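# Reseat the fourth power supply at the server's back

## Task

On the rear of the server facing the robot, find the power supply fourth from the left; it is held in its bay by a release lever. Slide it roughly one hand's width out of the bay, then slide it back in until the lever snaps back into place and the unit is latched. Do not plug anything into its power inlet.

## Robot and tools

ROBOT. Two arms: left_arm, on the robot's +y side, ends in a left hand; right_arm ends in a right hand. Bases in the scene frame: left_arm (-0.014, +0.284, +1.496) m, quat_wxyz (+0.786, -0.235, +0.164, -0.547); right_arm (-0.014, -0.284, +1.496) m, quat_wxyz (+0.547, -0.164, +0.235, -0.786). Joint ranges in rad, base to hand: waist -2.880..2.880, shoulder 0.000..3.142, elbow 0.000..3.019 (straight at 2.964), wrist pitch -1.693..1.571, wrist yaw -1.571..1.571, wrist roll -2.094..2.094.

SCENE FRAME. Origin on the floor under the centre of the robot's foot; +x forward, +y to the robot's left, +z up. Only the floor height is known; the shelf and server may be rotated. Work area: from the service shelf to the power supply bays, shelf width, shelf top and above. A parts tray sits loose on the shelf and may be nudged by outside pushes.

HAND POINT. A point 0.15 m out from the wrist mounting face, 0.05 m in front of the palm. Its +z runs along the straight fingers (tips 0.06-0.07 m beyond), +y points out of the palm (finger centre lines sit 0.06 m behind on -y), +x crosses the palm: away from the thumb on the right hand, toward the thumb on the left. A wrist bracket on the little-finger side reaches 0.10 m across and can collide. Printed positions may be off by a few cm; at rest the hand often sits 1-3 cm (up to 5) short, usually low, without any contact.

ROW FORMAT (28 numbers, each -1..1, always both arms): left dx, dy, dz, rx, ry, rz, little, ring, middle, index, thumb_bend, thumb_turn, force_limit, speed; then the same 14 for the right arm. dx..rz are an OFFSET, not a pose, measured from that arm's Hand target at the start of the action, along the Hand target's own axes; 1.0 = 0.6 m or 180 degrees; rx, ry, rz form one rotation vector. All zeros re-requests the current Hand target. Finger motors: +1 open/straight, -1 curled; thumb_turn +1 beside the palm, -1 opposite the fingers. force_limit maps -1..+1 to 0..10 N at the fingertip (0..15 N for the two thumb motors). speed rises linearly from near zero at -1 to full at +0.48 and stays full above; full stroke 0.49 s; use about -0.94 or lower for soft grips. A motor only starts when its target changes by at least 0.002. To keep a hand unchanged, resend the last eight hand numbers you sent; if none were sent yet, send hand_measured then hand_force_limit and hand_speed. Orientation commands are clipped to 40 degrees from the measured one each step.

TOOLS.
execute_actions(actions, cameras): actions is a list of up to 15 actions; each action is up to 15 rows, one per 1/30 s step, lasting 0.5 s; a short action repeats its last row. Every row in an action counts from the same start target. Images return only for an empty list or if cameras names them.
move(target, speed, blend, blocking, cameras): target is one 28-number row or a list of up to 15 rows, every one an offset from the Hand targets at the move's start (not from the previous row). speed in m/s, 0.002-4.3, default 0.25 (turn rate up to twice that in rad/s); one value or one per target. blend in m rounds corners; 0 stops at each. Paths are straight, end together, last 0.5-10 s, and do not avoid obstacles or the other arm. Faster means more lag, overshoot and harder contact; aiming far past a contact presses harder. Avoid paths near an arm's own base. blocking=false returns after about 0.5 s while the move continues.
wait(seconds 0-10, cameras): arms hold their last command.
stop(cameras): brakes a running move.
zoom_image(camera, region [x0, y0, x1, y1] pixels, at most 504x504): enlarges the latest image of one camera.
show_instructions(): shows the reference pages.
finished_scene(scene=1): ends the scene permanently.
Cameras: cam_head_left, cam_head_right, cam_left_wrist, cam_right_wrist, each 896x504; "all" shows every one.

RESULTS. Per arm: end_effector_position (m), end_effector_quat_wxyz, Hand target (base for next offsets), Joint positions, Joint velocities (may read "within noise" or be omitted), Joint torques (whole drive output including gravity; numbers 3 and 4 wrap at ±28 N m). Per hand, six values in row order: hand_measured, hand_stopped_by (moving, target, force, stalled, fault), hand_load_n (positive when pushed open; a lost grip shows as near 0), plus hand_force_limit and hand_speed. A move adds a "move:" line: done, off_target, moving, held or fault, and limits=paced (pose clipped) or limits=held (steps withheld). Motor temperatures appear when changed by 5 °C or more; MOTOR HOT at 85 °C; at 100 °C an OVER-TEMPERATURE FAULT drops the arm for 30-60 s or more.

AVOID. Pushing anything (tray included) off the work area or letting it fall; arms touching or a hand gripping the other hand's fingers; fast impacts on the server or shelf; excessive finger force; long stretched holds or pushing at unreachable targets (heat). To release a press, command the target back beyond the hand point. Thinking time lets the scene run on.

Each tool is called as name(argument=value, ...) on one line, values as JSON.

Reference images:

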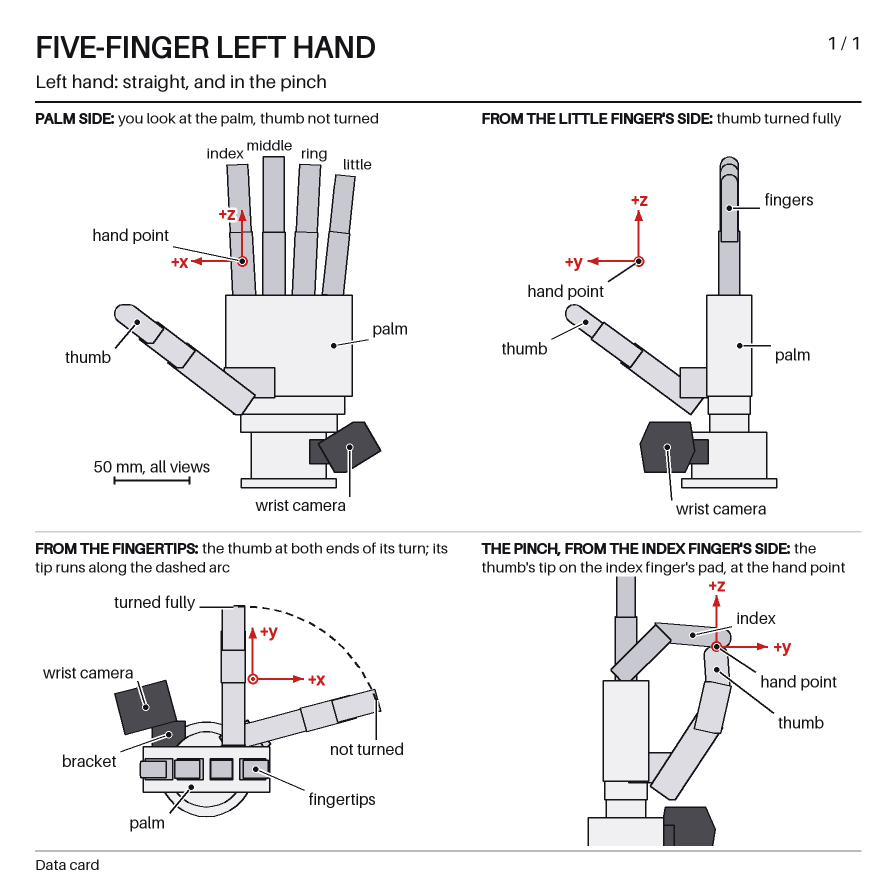

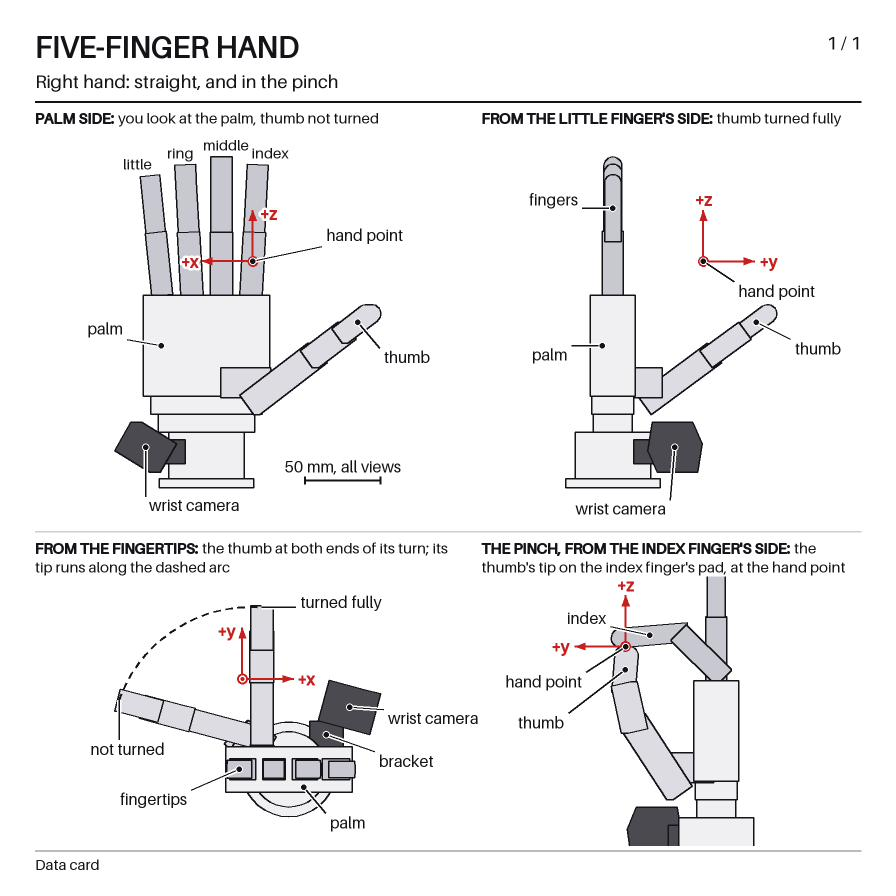

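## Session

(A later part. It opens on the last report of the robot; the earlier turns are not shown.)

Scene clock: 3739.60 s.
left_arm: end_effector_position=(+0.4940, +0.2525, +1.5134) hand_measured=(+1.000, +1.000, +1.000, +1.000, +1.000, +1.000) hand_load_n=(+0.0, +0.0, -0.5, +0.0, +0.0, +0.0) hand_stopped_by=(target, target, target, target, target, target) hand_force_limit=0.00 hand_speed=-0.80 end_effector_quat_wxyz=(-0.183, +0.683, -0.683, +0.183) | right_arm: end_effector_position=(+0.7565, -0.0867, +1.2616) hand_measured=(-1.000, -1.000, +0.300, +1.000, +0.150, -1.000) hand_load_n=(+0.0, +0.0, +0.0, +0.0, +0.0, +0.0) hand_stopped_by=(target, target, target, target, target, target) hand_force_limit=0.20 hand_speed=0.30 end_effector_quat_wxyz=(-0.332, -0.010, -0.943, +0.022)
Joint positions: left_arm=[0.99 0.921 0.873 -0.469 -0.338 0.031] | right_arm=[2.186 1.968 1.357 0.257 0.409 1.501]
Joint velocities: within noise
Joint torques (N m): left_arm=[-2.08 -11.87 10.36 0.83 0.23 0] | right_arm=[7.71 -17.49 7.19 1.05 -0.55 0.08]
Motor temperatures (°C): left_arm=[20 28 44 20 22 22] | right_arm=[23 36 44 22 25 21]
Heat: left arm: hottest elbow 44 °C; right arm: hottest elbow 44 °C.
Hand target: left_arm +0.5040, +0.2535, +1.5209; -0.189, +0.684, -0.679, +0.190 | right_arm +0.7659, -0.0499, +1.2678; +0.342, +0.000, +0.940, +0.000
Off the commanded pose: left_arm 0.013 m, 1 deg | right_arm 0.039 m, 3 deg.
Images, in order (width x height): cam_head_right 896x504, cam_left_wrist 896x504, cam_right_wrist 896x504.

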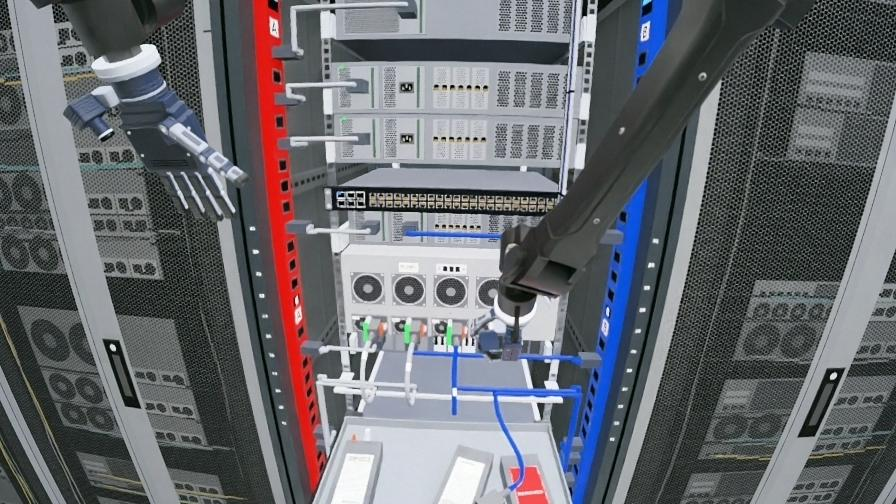

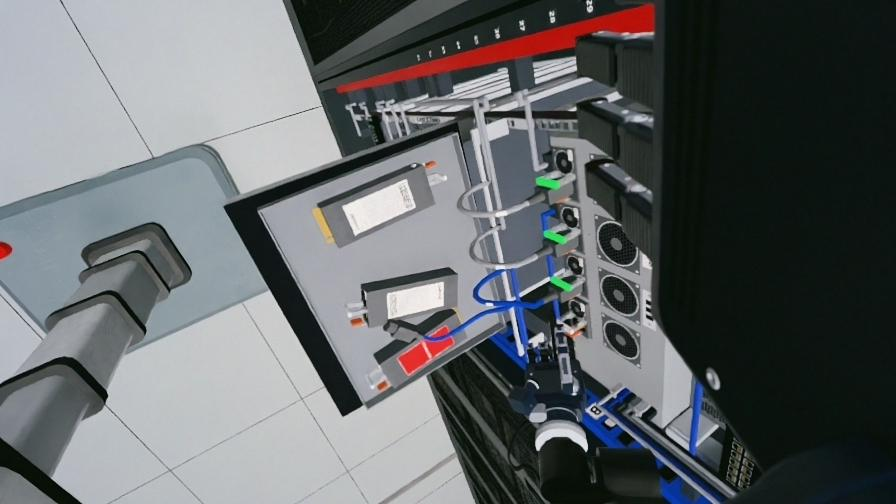

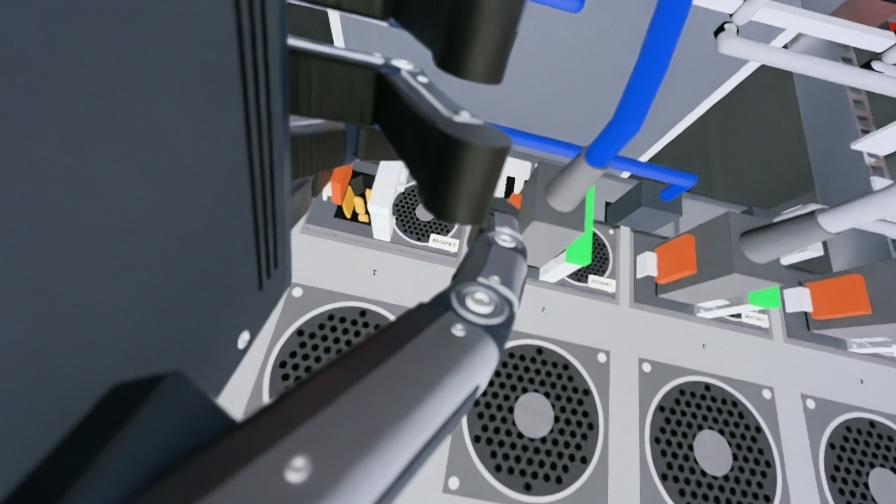

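zoom_image(camera="cam_right_wrist", region=[280, 130, 530, 270])

zoom_image(camera="cam_left_wrist", region=[530, 290, 600, 360])

Scaled by 2.016 from the camera's 896x504 image, which has a finer 1280x720 frame.

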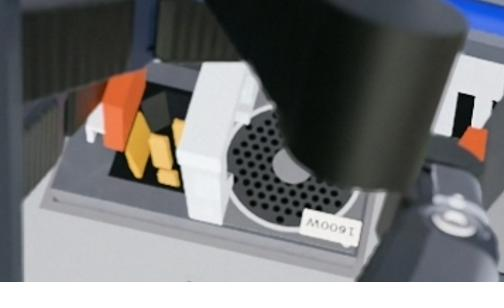

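Scaled by 7.200 from the camera's 896x504 image, which has a finer 1280x720 frame.

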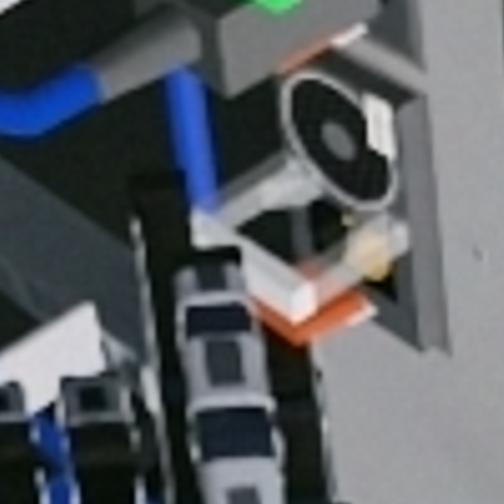

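move(target=[0,0,0,0,0,0,1,1,1,1,1,1,0,-0.8, 0,0.05,0,0,0,0,-1,-1,0.3,1,0.15,-1,0.2,0.3], speed=0.05, cameras=["cam_left_wrist","cam_right_wrist"])

zoom_image(camera="cam_left_wrist", region=[530, 290, 600, 360])

zoom_image(camera="cam_right_wrist", region=[280, 130, 530, 270])

Scene clock: 3746.17 s.
left_arm: end_effector_position=(+0.4940, +0.2525, +1.5134) hand_measured=(+1.000, +1.000, +1.000, +1.000, +1.000, +1.000) hand_load_n=(+0.0, +0.0, +0.0, +0.0, +0.0, +0.0) hand_stopped_by=(target, target, target, target, target, target) hand_force_limit=0.00 hand_speed=-0.80 end_effector_quat_wxyz=(-0.183, +0.683, -0.683, +0.183) | right_arm: end_effector_position=(+0.7595, -0.0815, +1.2600) hand_measured=(-1.000, -1.000, +0.300, +1.000, +0.150, -1.000) hand_load_n=(+0.0, +0.0, +0.0, +0.5, +0.0, +0.0) hand_stopped_by=(target, target, target, target, target, target) hand_force_limit=0.20 hand_speed=0.30 end_effector_quat_wxyz=(-0.331, -0.025, -0.942, +0.038)
Joint positions: left_arm=[0.99 0.921 0.873 -0.469 -0.338 0.031] | right_arm=[2.206 1.983 1.375 0.25 0.468 1.527]
Joint torques (N m): left_arm=[-2.37 -12.04 10.39 0.79 0.2 0.01] | right_arm=[10.23 -16.85 7.71 0.99 -1.35 -0.02]
Heat: left arm: hottest elbow 44 °C; right arm: hottest elbow 44 °C.
Hand target: left_arm +0.5040, +0.2535, +1.5209; -0.189, +0.684, -0.679, +0.190 | right_arm +0.7659, -0.0200, +1.2678; +0.342, -0.001, +0.940, +0.000
Off the commanded pose: left_arm 0.013 m, 1 deg | right_arm 0.062 m, 5 deg.
move: off_target (left_arm, right_arm)
Images, in order (width x height): cam_left_wrist 896x504, cam_right_wrist 896x504.

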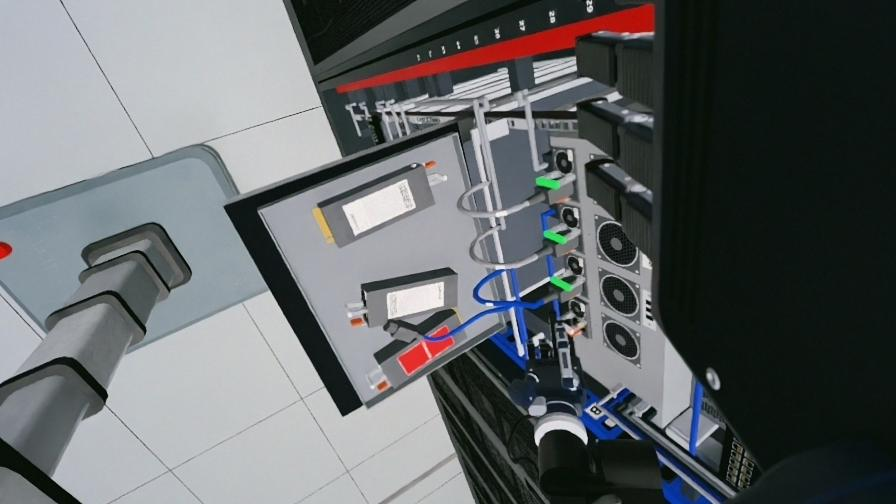

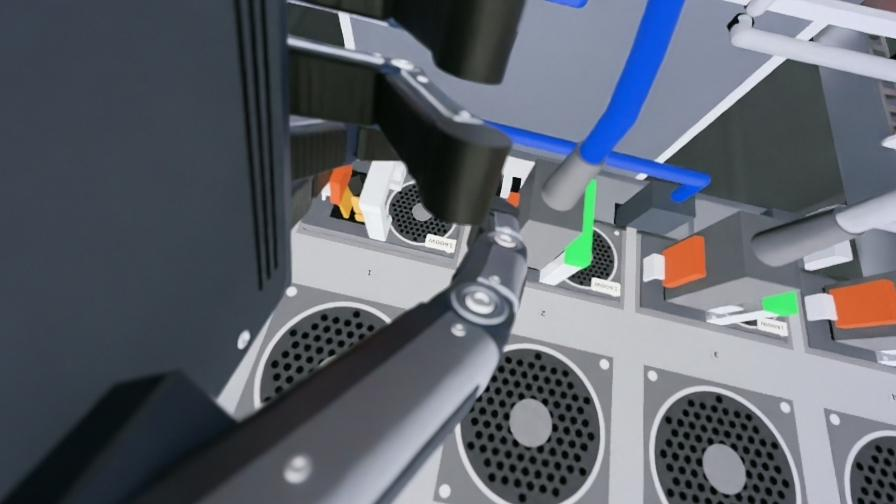

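Scaled by 7.200 from the camera's 896x504 image, which has a finer 1280x720 frame.

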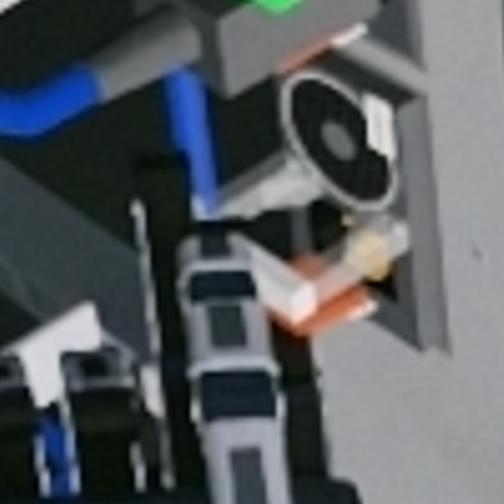

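Scaled by 2.016 from the camera's 896x504 image, which has a finer 1280x720 frame.

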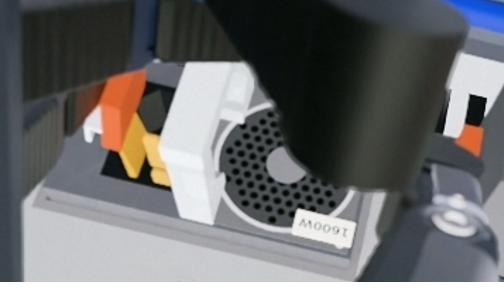

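move(target=[0,0,0,0,0,0,1,1,1,1,1,1,0,-0.8, 0,0.05,0,0,0,0,-1,-1,0.3,1,0.15,-1,0.2,0.3], speed=0.05, cameras=["cam_left_wrist","cam_right_wrist"])

zoom_image(camera="cam_left_wrist", region=[530, 290, 600, 360])

zoom_image(camera="cam_right_wrist", region=[280, 130, 530, 270])

Scene clock: 3750.23 s.
left_arm: end_effector_position=(+0.4940, +0.2525, +1.5134) hand_measured=(+1.000, +1.000, +1.000, +1.000, +1.000, +1.000) hand_load_n=(+0.0, +0.0, +0.0, +0.0, +0.0, +0.0) hand_stopped_by=(target, target, target, target, target, target) hand_force_limit=0.00 hand_speed=-0.80 end_effector_quat_wxyz=(-0.183, +0.683, -0.683, +0.183) | right_arm: end_effector_position=(+0.7618, -0.0779, +1.2587) hand_measured=(-1.000, -1.000, +0.300, +1.000, +0.150, -1.000) hand_load_n=(+0.0, +0.0, +0.0, +1.0, +0.0, +0.0) hand_stopped_by=(target, target, target, target, target, target) hand_force_limit=0.20 hand_speed=0.30 end_effector_quat_wxyz=(-0.331, -0.040, -0.941, +0.054)
Joint positions: left_arm=[0.99 0.921 0.873 -0.469 -0.338 0.031] | right_arm=[2.224 1.997 1.392 0.244 0.525 1.552]
Joint torques (N m): left_arm=[-2.08 -11.69 10.39 0.69 0.22 0.01] | right_arm=[12.04 -16.26 8.17 1.03 -2.07 -0.12]
Heat: left arm: hottest elbow 44 °C; right arm: hottest elbow 44 °C.
Hand target: left_arm +0.5040, +0.2535, +1.5209; -0.189, +0.684, -0.679, +0.190 | right_arm +0.7659, +0.0102, +1.2678; +0.342, +0.000, +0.940, +0.000
Off the commanded pose: left_arm 0.013 m, 1 deg | right_arm 0.089 m, 8 deg.
move: off_target (left_arm, right_arm)
Images, in order (width x height): cam_left_wrist 896x504, cam_right_wrist 896x504.

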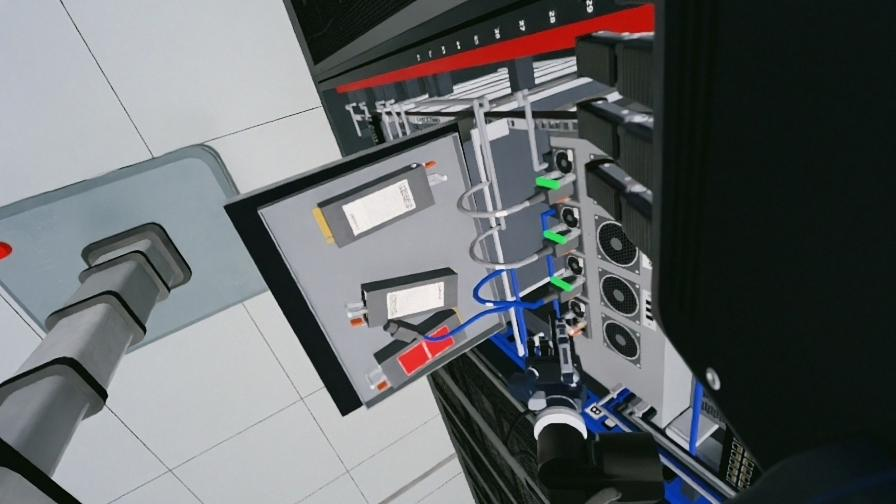

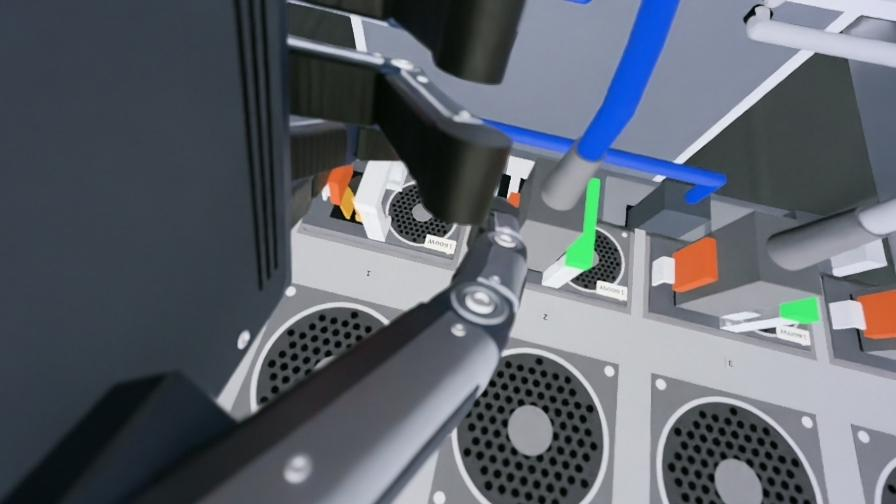

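Scaled by 7.200 from the camera's 896x504 image, which has a finer 1280x720 frame.

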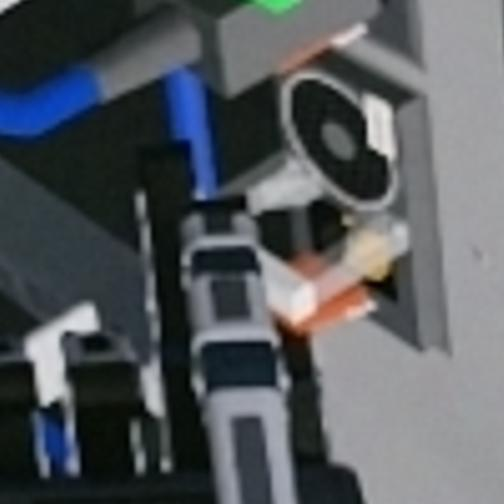

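Scaled by 2.016 from the camera's 896x504 image, which has a finer 1280x720 frame.

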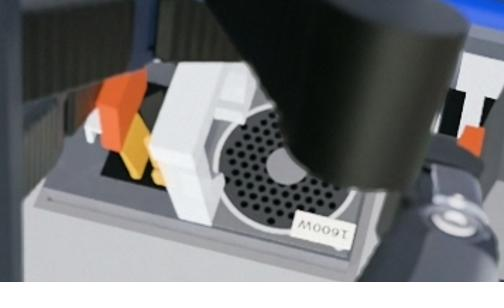

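move(target=[0,0,0,0,0,0,1,1,1,1,1,1,0,-0.8, -0.0383,0,0.0322,0,-0.02,0,-1,-1,0.3,1,0.15,-1,0.2,0.3], speed=0.05, cameras=["cam_left_wrist","cam_right_wrist"])

zoom_image(camera="cam_left_wrist", region=[530, 290, 600, 360])

zoom_image(camera="cam_right_wrist", region=[280, 130, 530, 270])

Scene clock: 3757.50 s.
left_arm: end_effector_position=(+0.4940, +0.2525, +1.5134) hand_measured=(+1.000, +1.000, +1.000, +1.000, +1.000, +1.000) hand_load_n=(+0.0, +0.5, +0.0, +0.0, +0.0, +0.0) hand_stopped_by=(target, target, target, target, target, target) hand_force_limit=0.00 hand_speed=-0.80 end_effector_quat_wxyz=(-0.183, +0.683, -0.683, +0.183) | right_arm: end_effector_position=(+0.7702, -0.0779, +1.2519) hand_measured=(-1.000, -1.000, +0.300, +1.000, +0.150, -1.000) hand_load_n=(+0.0, +0.0, -2.5, +1.0, +0.0, +0.0) hand_stopped_by=(target, target, target, target, target, target) hand_force_limit=0.20 hand_speed=0.30 end_effector_quat_wxyz=(-0.338, -0.047, -0.938, +0.059)
Joint positions: left_arm=[0.99 0.921 0.873 -0.469 -0.338 0.031] | right_arm=[2.222 2.027 1.422 0.264 0.536 1.552]
Joint torques (N m): left_arm=[-1.67 -11.87 10.3 0.79 0.22 0.03] | right_arm=[10.93 -16.03 10.21 2.24 -3.1 -0.41]
Heat: left arm: hottest elbow 44 °C; right arm: hottest elbow 44 °C.
Hand target: left_arm +0.5040, +0.2535, +1.5209; -0.189, +0.684, -0.679, +0.190 | right_arm +0.7962, +0.0100, +1.2679; +0.371, +0.000, +0.929, -0.001
Off the commanded pose: left_arm 0.013 m, 1 deg | right_arm 0.093 m, 10 deg.
move: off_target (left_arm, right_arm)
Images, in order (width x height): cam_left_wrist 896x504, cam_right_wrist 896x504.

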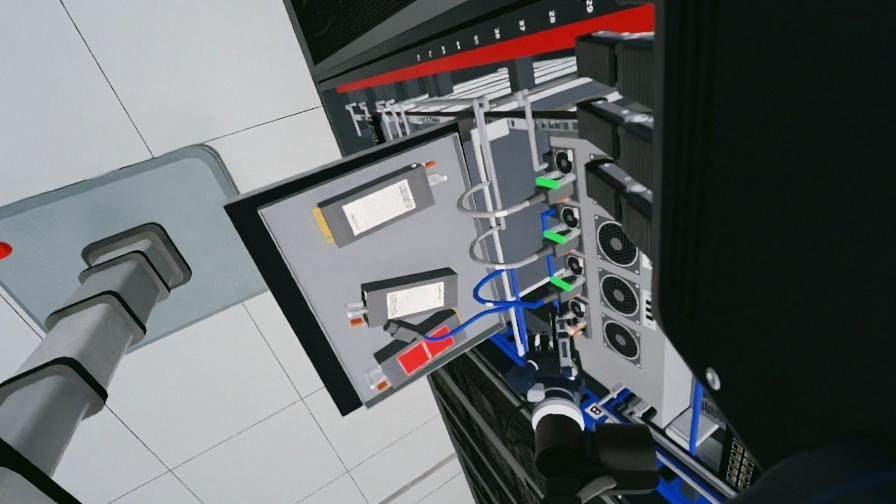

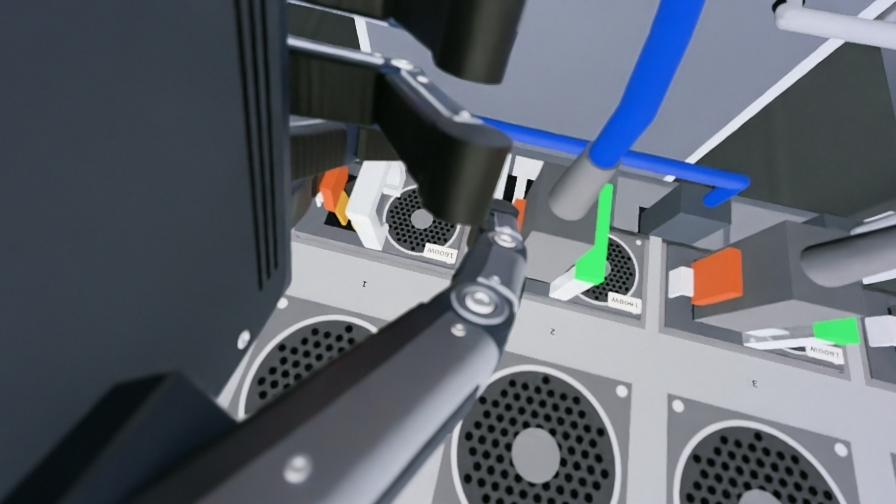

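Scaled by 7.200 from the camera's 896x504 image, which has a finer 1280x720 frame.

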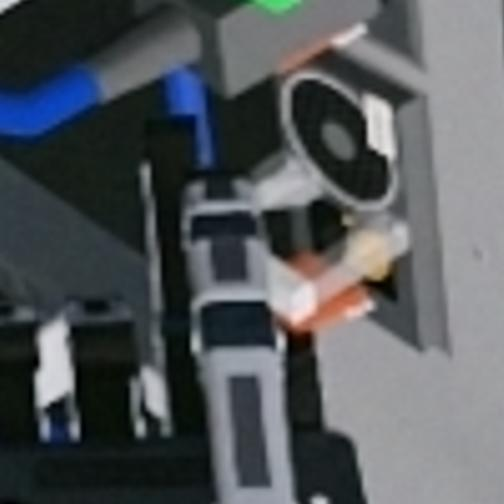

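Scaled by 2.016 from the camera's 896x504 image, which has a finer 1280x720 frame.

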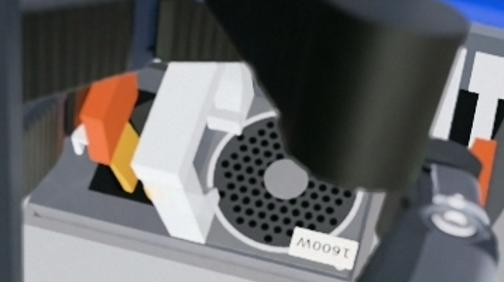

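move(target=[0,0,0,0,0,0,1,1,1,1,1,1,0,-0.8, -0.0345,0,-0.0362,0,0,0,-1,-1,0.3,1,0.15,-1,0.2,0.3], speed=0.05, cameras=["cam_left_wrist","cam_right_wrist"])

zoom_image(camera="cam_left_wrist", region=[530, 290, 600, 360])

zoom_image(camera="cam_right_wrist", region=[280, 130, 530, 270])

Scene clock: 3772.03 s.
left_arm: end_effector_position=(+0.4940, +0.2525, +1.5134) hand_measured=(+1.000, +1.000, +1.000, +1.000, +1.000, +1.000) hand_load_n=(+0.0, +0.0, +0.0, +0.0, +0.0, +0.0) hand_stopped_by=(target, target, target, target, target, target) hand_force_limit=0.00 hand_speed=-0.80 end_effector_quat_wxyz=(-0.183, +0.683, -0.683, +0.183) | right_arm: end_effector_position=(+0.7697, -0.0782, +1.2514) hand_measured=(-1.000, -1.000, +0.300, +1.000, +0.150, -1.000) hand_load_n=(+0.0, +0.0, -2.5, +1.0, -0.5, +0.0) hand_stopped_by=(target, target, target, target, target, target) hand_force_limit=0.20 hand_speed=0.30 end_effector_quat_wxyz=(-0.336, -0.045, -0.939, +0.061)
Joint positions: left_arm=[0.99 0.921 0.873 -0.469 -0.338 0.031] | right_arm=[2.222 2.025 1.423 0.255 0.538 1.551]
Joint torques (N m): left_arm=[-2.14 -11.93 10.39 0.79 0.21 0.01] | right_arm=[12.28 -20.37 8.95 1.13 -2.65 -0.37]
Motor temperatures (°C): left_arm=[20 28 44 20 22 22] | right_arm=[24 36 46 22 33 22]
Heat: left arm: hottest elbow 44 °C; right arm: hottest elbow 46 °C.
Hand target: left_arm +0.5040, +0.2535, +1.5209; -0.189, +0.684, -0.679, +0.190 | right_arm +0.7959, +0.0101, +1.2976; +0.371, -0.001, +0.929, +0.000
Off the commanded pose: left_arm 0.013 m, 1 deg | right_arm 0.103 m, 10 deg.
move: off_target (left_arm, right_arm)
Images, in order (width x height): cam_left_wrist 896x504, cam_right_wrist 896x504.

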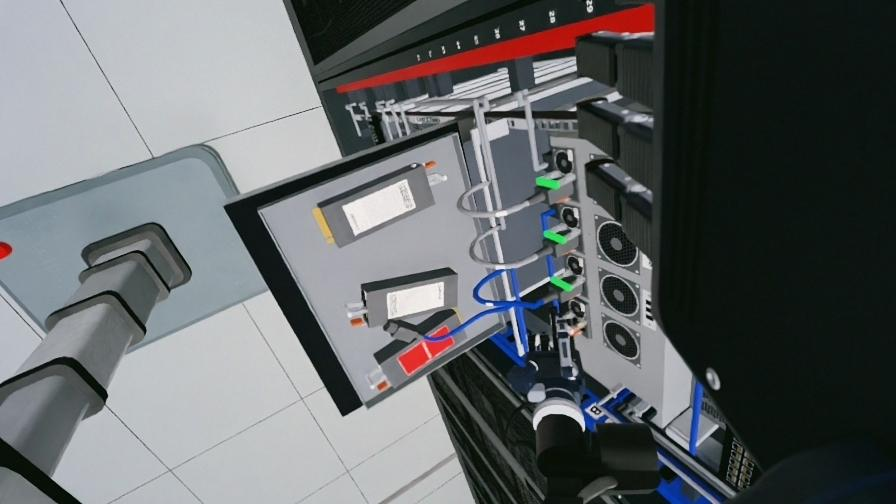

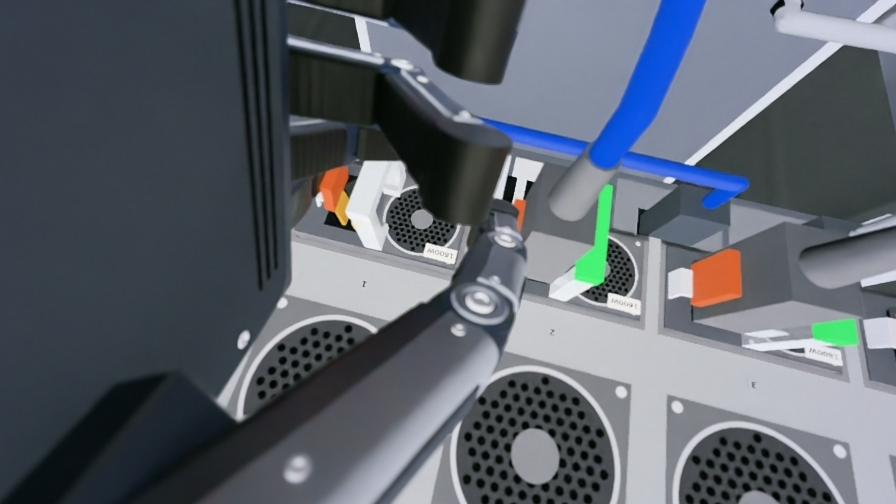

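Scaled by 7.200 from the camera's 896x504 image, which has a finer 1280x720 frame.

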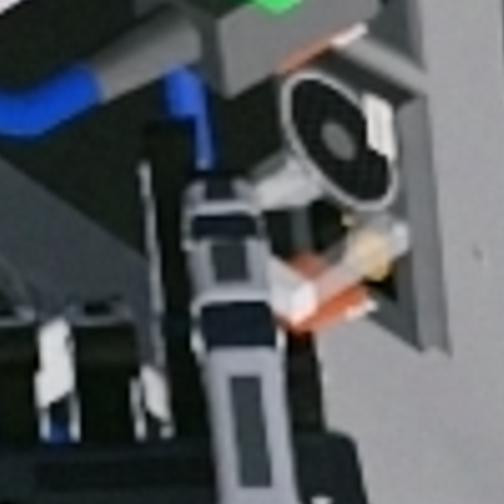

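Scaled by 2.016 from the camera's 896x504 image, which has a finer 1280x720 frame.

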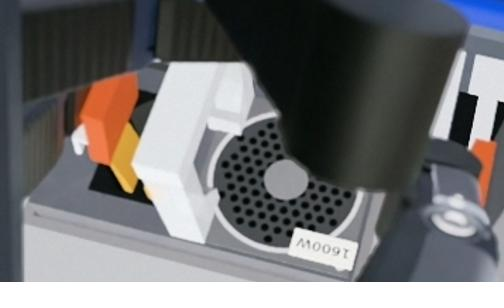

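move(target=[0,0,0,0,0,0,1,1,1,1,1,1,0,-0.8, -0.0345,-0.0167,-0.0362,0,0,0,-1,-1,0.3,1,0.15,-1,0.2,0.3], speed=0.05, cameras=[])

Scene clock: 3774.73 s.
left_arm: end_effector_position=(+0.4940, +0.2525, +1.5134) hand_measured=(+1.000, +1.000, +1.000, +1.000, +1.000, +1.000) hand_load_n=(+0.0, +0.0, +0.0, +0.0, +0.0, +0.0) hand_stopped_by=(target, target, target, target, target, target) hand_force_limit=0.00 hand_speed=-0.80 end_effector_quat_wxyz=(-0.183, +0.683, -0.683, +0.183) | right_arm: end_effector_position=(+0.7682, -0.0784, +1.2564) hand_measured=(-1.000, -1.000, +0.300, +1.000, +0.150, -1.000) hand_load_n=(+0.0, +0.0, +0.0, +1.0, +0.0, +0.0) hand_stopped_by=(target, target, target, target, target, target) hand_force_limit=0.20 hand_speed=0.30 end_effector_quat_wxyz=(-0.325, -0.035, -0.943, +0.060)
Joint positions: left_arm=[0.99 0.921 0.873 -0.469 -0.338 0.031] | right_arm=[2.222 2.005 1.423 0.208 0.53 1.544]
Joint torques (N m): left_arm=[-1.96 -11.81 10.37 0.75 0.24 0.02] | right_arm=[12.28 -24.23 7.43 1.4 -2.25 -0.31]
Heat: left arm: hottest elbow 44 °C; right arm: hottest elbow 46 °C.
Hand target: left_arm +0.5040, +0.2535, +1.5209; -0.189, +0.684, -0.679, +0.190 | right_arm +0.7961, +0.0001, +1.3279; +0.371, +0.000, +0.929, +0.000
Off the commanded pose: left_arm 0.013 m, 1 deg | right_arm 0.110 m, 10 deg.
move: off_target (left_arm, right_arm)
No camera images: "cameras" was empty.

move(target=[0,0,0,0,0,0,1,1,1,1,1,1,0,-0.8, -0.0172,0,-0.0181,0,0,0,-1,-1,0.3,1,0.15,-1,0.2,0.3], speed=0.05, cameras=[])

Scene clock: 3776.83 s.
left_arm: end_effector_position=(+0.4940, +0.2525, +1.5134) hand_measured=(+1.000, +1.000, +1.000, +1.000, +1.000, +1.000) hand_load_n=(+0.0, +0.0, +0.0, +0.0, +0.0, +0.0) hand_stopped_by=(target, target, target, target, target, target) hand_force_limit=0.00 hand_speed=-0.80 end_effector_quat_wxyz=(-0.183, +0.683, -0.683, +0.183) | right_arm: end_effector_position=(+0.7671, -0.0792, +1.2599) hand_measured=(-1.000, -1.000, +0.300, +1.000, +0.150, -1.000) hand_load_n=(+0.0, +0.0, +0.0, +0.5, +0.0, +0.0) hand_stopped_by=(target, target, target, target, target, target) hand_force_limit=0.20 hand_speed=0.30 end_effector_quat_wxyz=(-0.317, -0.030, -0.946, +0.059)
Joint positions: left_arm=[0.99 0.921 0.873 -0.469 -0.338 0.031] | right_arm=[2.222 1.992 1.423 0.178 0.527 1.542]
Joint torques (N m): left_arm=[-2.08 -11.87 10.37 0.65 0.25 0.03] | right_arm=[12.63 -25.7 6.99 1.69 -1.85 -0.25]
Heat: left arm: hottest elbow 44 °C; right arm: hottest elbow 46 °C.
Hand target: left_arm +0.5040, +0.2535, +1.5209; -0.189, +0.684, -0.679, +0.190 | right_arm +0.7961, +0.0001, +1.3427; +0.371, +0.000, +0.929, -0.001
Off the commanded pose: left_arm 0.013 m, 1 deg | right_arm 0.118 m, 10 deg.
move: off_target (left_arm, right_arm)
No camera images: "cameras" was empty.

move(target=[0,0,0,0,0,0,1,1,1,1,1,1,0,-0.8, -0.0534,0,0.0164,0,0,0,-1,-1,0.3,1,0.15,-1,0.2,0.3], speed=0.05, cameras=["cam_left_wrist","cam_right_wrist"])

zoom_image(camera="cam_left_wrist", region=[530, 290, 600, 360])

zoom_image(camera="cam_right_wrist", region=[280, 130, 530, 270])

Scene clock: 3781.70 s.
left_arm: end_effector_position=(+0.4940, +0.2525, +1.5134) hand_measured=(+1.000, +1.000, +1.000, +1.000, +1.000, +1.000) hand_load_n=(+0.0, +0.0, +0.0, +0.0, +0.0, +0.0) hand_stopped_by=(target, target, target, target, target, target) hand_force_limit=0.00 hand_speed=-0.80 end_effector_quat_wxyz=(-0.183, +0.683, -0.683, +0.183) | right_arm: end_effector_position=(+0.7662, -0.0790, +1.2634) hand_measured=(-1.000, -1.000, +0.300, +1.000, +0.150, -1.000) hand_load_n=(+0.0, +0.0, +0.0, +1.0, +0.0, +0.0) hand_stopped_by=(target, target, target, target, target, target) hand_force_limit=0.20 hand_speed=0.30 end_effector_quat_wxyz=(-0.297, -0.018, -0.953, +0.061)
Joint positions: left_arm=[0.99 0.921 0.873 -0.469 -0.338 0.031] | right_arm=[2.223 1.975 1.442 0.093 0.525 1.541]
Joint torques (N m): left_arm=[-1.79 -12.34 10.35 0.79 0.23 0.03] | right_arm=[12.51 -24.64 10.66 1.88 -1.8 -0.22]
Heat: left arm: hottest elbow 44 °C; right arm: hottest elbow 46 °C.
Hand target: left_arm +0.5040, +0.2535, +1.5209; -0.189, +0.684, -0.679, +0.190 | right_arm +0.8260, +0.0003, +1.3577; +0.371, -0.001, +0.929, +0.000
Off the commanded pose: left_arm 0.013 m, 1 deg | right_arm 0.137 m, 12 deg.
move: off_target (left_arm, right_arm)
Images, in order (width x height): cam_left_wrist 896x504, cam_right_wrist 896x504.

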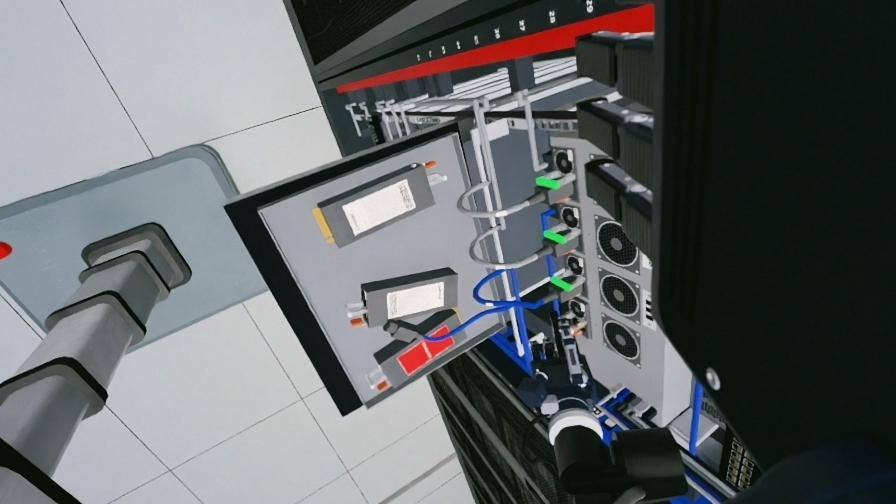

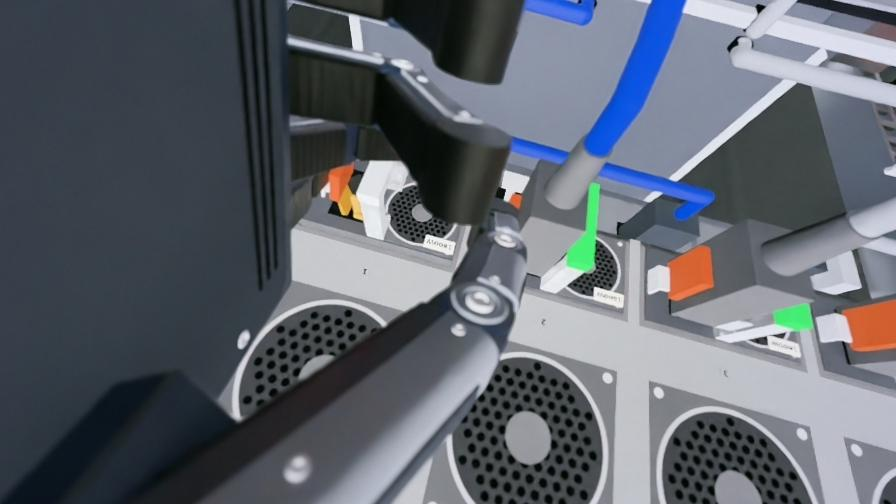

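Scaled by 7.200 from the camera's 896x504 image, which has a finer 1280x720 frame.

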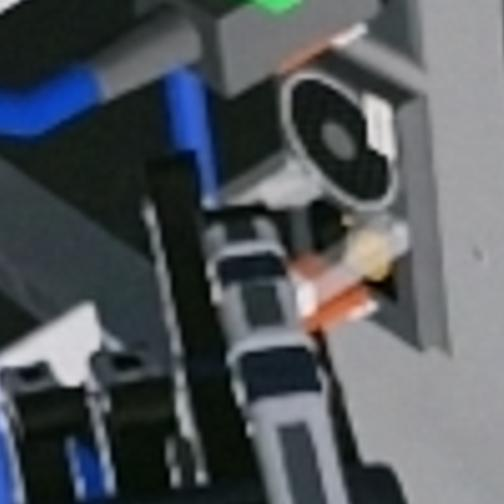

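Scaled by 2.016 from the camera's 896x504 image, which has a finer 1280x720 frame.

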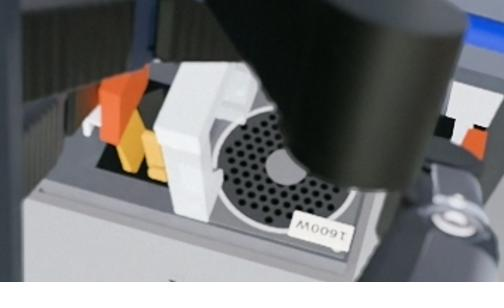

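move(target=[0,0,0,0,0,0,1,1,1,1,1,1,0,-0.8, -0.0362,0,0.0345,0,-0.01,0,-1,-1,0.3,1,0.15,-1,0.2,0.3], speed=0.05, cameras=["cam_left_wrist","cam_right_wrist"])

zoom_image(camera="cam_left_wrist", region=[530, 290, 600, 360])

zoom_image(camera="cam_right_wrist", region=[280, 130, 530, 270])

Scene clock: 3786.63 s.
left_arm: end_effector_position=(+0.4940, +0.2525, +1.5134) hand_measured=(+1.000, +1.000, +1.000, +1.000, +1.000, +1.000) hand_load_n=(+0.0, +0.0, +0.0, +0.0, -0.5, +0.0) hand_stopped_by=(target, target, target, target, target, target) hand_force_limit=0.00 hand_speed=-0.80 end_effector_quat_wxyz=(-0.183, +0.683, -0.683, +0.183) | right_arm: end_effector_position=(+0.7682, -0.0790, +1.2644) hand_measured=(-1.000, -1.000, +0.300, +1.000, +0.150, -1.000) hand_load_n=(+0.0, +0.0, +0.0, +1.0, +0.0, +0.0) hand_stopped_by=(target, target, target, target, target, target) hand_force_limit=0.20 hand_speed=0.30 end_effector_quat_wxyz=(-0.293, -0.012, -0.954, +0.063)
Joint positions: left_arm=[0.99 0.921 0.873 -0.469 -0.338 0.031] | right_arm=[2.223 1.973 1.454 0.071 0.526 1.531]
Joint torques (N m): left_arm=[-1.73 -11.81 10.37 0.66 0.22 0.02] | right_arm=[11.52 -22.89 13.83 2.93 -2.3 -0.37]
Heat: left arm: hottest elbow 44 °C; right arm: hottest elbow 47 °C.
Hand target: left_arm +0.5040, +0.2535, +1.5209; -0.189, +0.684, -0.679, +0.190 | right_arm +0.8560, +0.0003, +1.3577; +0.386, -0.001, +0.923, +0.000
Off the commanded pose: left_arm 0.013 m, 1 deg | right_arm 0.151 m, 13 deg.
move: off_target (left_arm, right_arm)
Images, in order (width x height): cam_left_wrist 896x504, cam_right_wrist 896x504.

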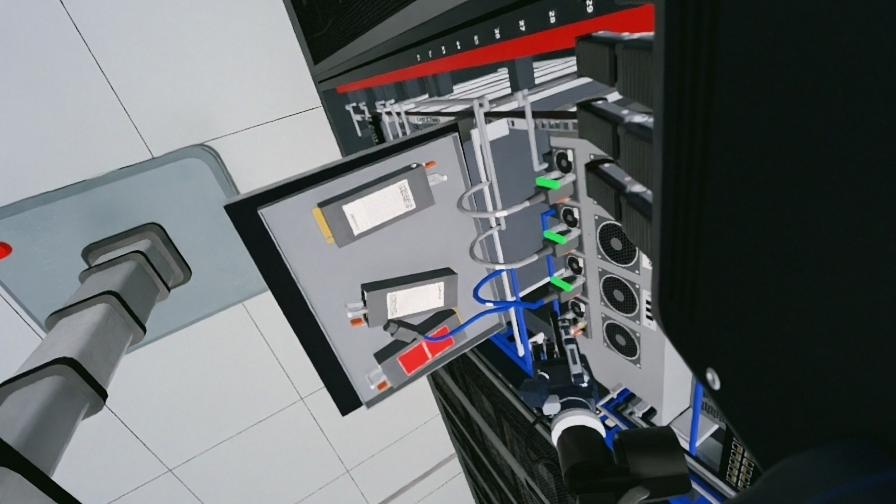

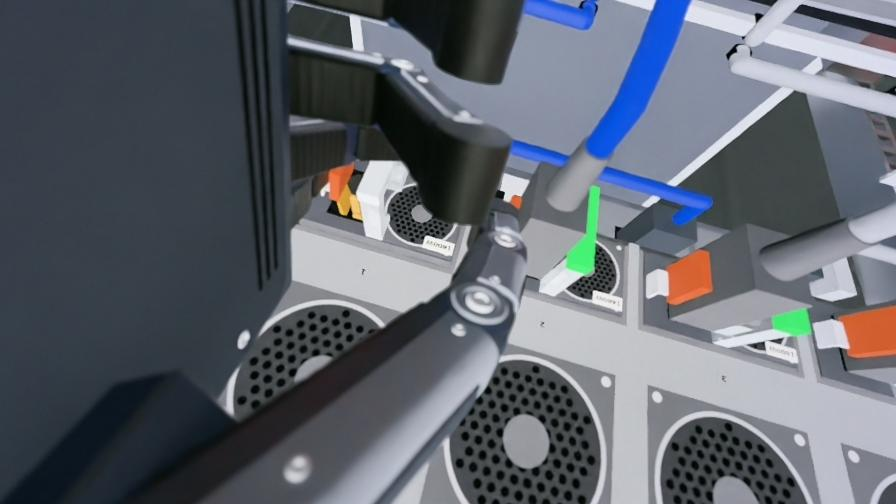

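Scaled by 7.200 from the camera's 896x504 image, which has a finer 1280x720 frame.

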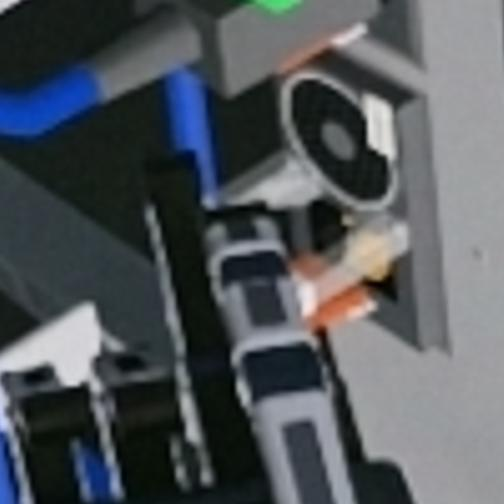

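Scaled by 2.016 from the camera's 896x504 image, which has a finer 1280x720 frame.

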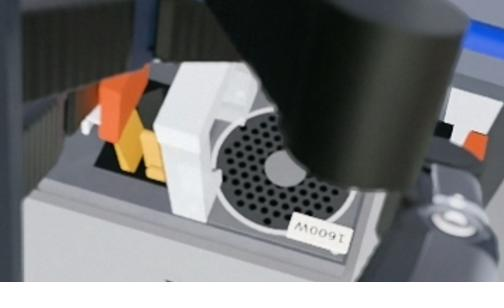

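move(target=[0,0,0,0,0,0,1,1,1,1,1,1,0,-0.8, -0.0483,0.0,0.046,0,-0.02,0,-1,-1,0.3,1,0.15,-1,0.2,0.3], speed=0.06, cameras=["cam_left_wrist","cam_right_wrist"])

zoom_image(camera="cam_left_wrist", region=[530, 290, 600, 360])

zoom_image(camera="cam_right_wrist", region=[280, 130, 530, 270])

Scene clock: 3792.93 s.
left_arm: end_effector_position=(+0.4940, +0.2525, +1.5134) hand_measured=(+1.000, +1.000, +1.000, +1.000, +1.000, +1.000) hand_load_n=(+0.0, +0.0, +0.0, +0.0, +0.0, +0.0) hand_stopped_by=(target, target, target, target, target, target) hand_force_limit=0.00 hand_speed=-0.80 end_effector_quat_wxyz=(-0.183, +0.683, -0.683, +0.183) | right_arm: end_effector_position=(+0.7700, -0.0791, +1.2619) hand_measured=(-1.000, -1.000, +0.300, +1.000, +0.150, -1.000) hand_load_n=(+0.0, +0.0, +0.0, +1.5, +0.0, +0.0) hand_stopped_by=(target, target, target, target, target, target) hand_force_limit=0.20 hand_speed=0.30 end_effector_quat_wxyz=(-0.293, +0.000, -0.954, +0.069)
Joint positions: left_arm=[0.99 0.921 0.873 -0.469 -0.338 0.031] | right_arm=[2.221 1.98 1.464 0.071 0.528 1.503]
Joint torques (N m): left_arm=[-1.9 -11.69 10.37 0.75 0.22 0.03] | right_arm=[11.22 -21.3 17.21 4.44 -3.15 -0.42]
Heat: left arm: hottest elbow 44 °C; right arm: hottest elbow 47 °C.
Hand target: left_arm +0.5040, +0.2535, +1.5209; -0.189, +0.684, -0.679, +0.190 | right_arm +0.8960, +0.0003, +1.3589; +0.414, -0.001, +0.910, +0.000
Off the commanded pose: left_arm 0.013 m, 1 deg | right_arm 0.178 m, 17 deg.
move: off_target (left_arm, right_arm)
Images, in order (width x height): cam_left_wrist 896x504, cam_right_wrist 896x504.

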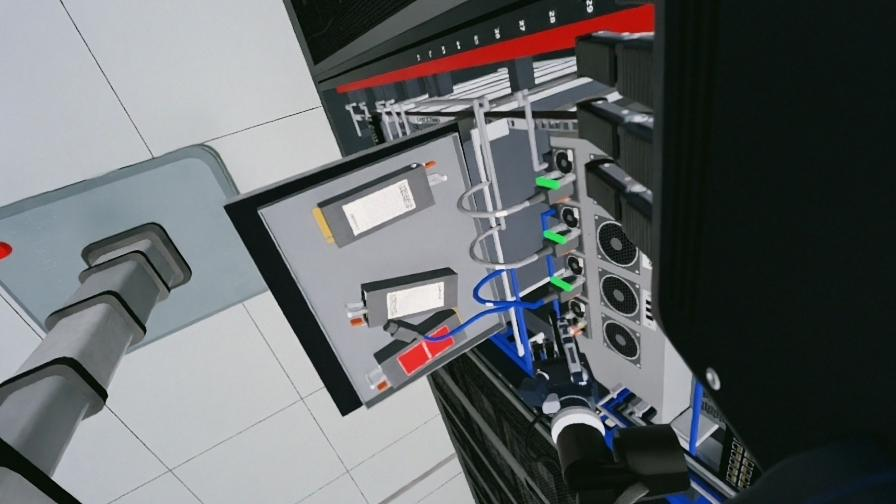

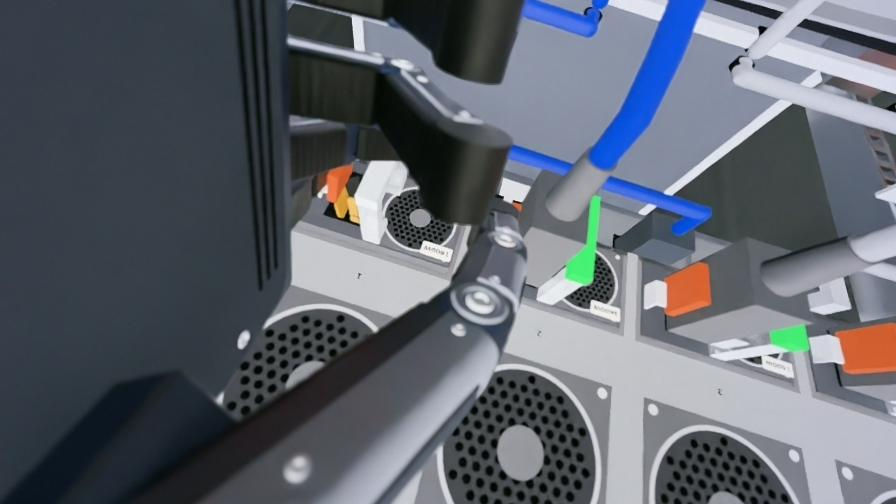

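Scaled by 7.200 from the camera's 896x504 image, which has a finer 1280x720 frame.

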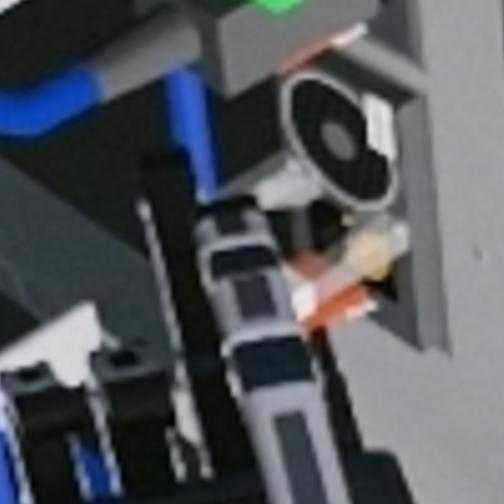

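Scaled by 2.016 from the camera's 896x504 image, which has a finer 1280x720 frame.

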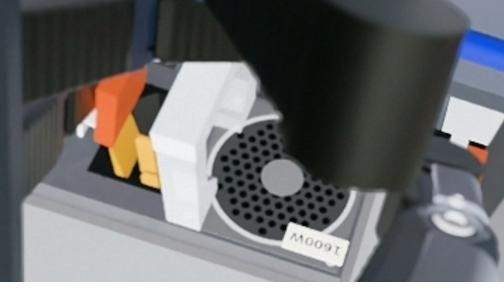

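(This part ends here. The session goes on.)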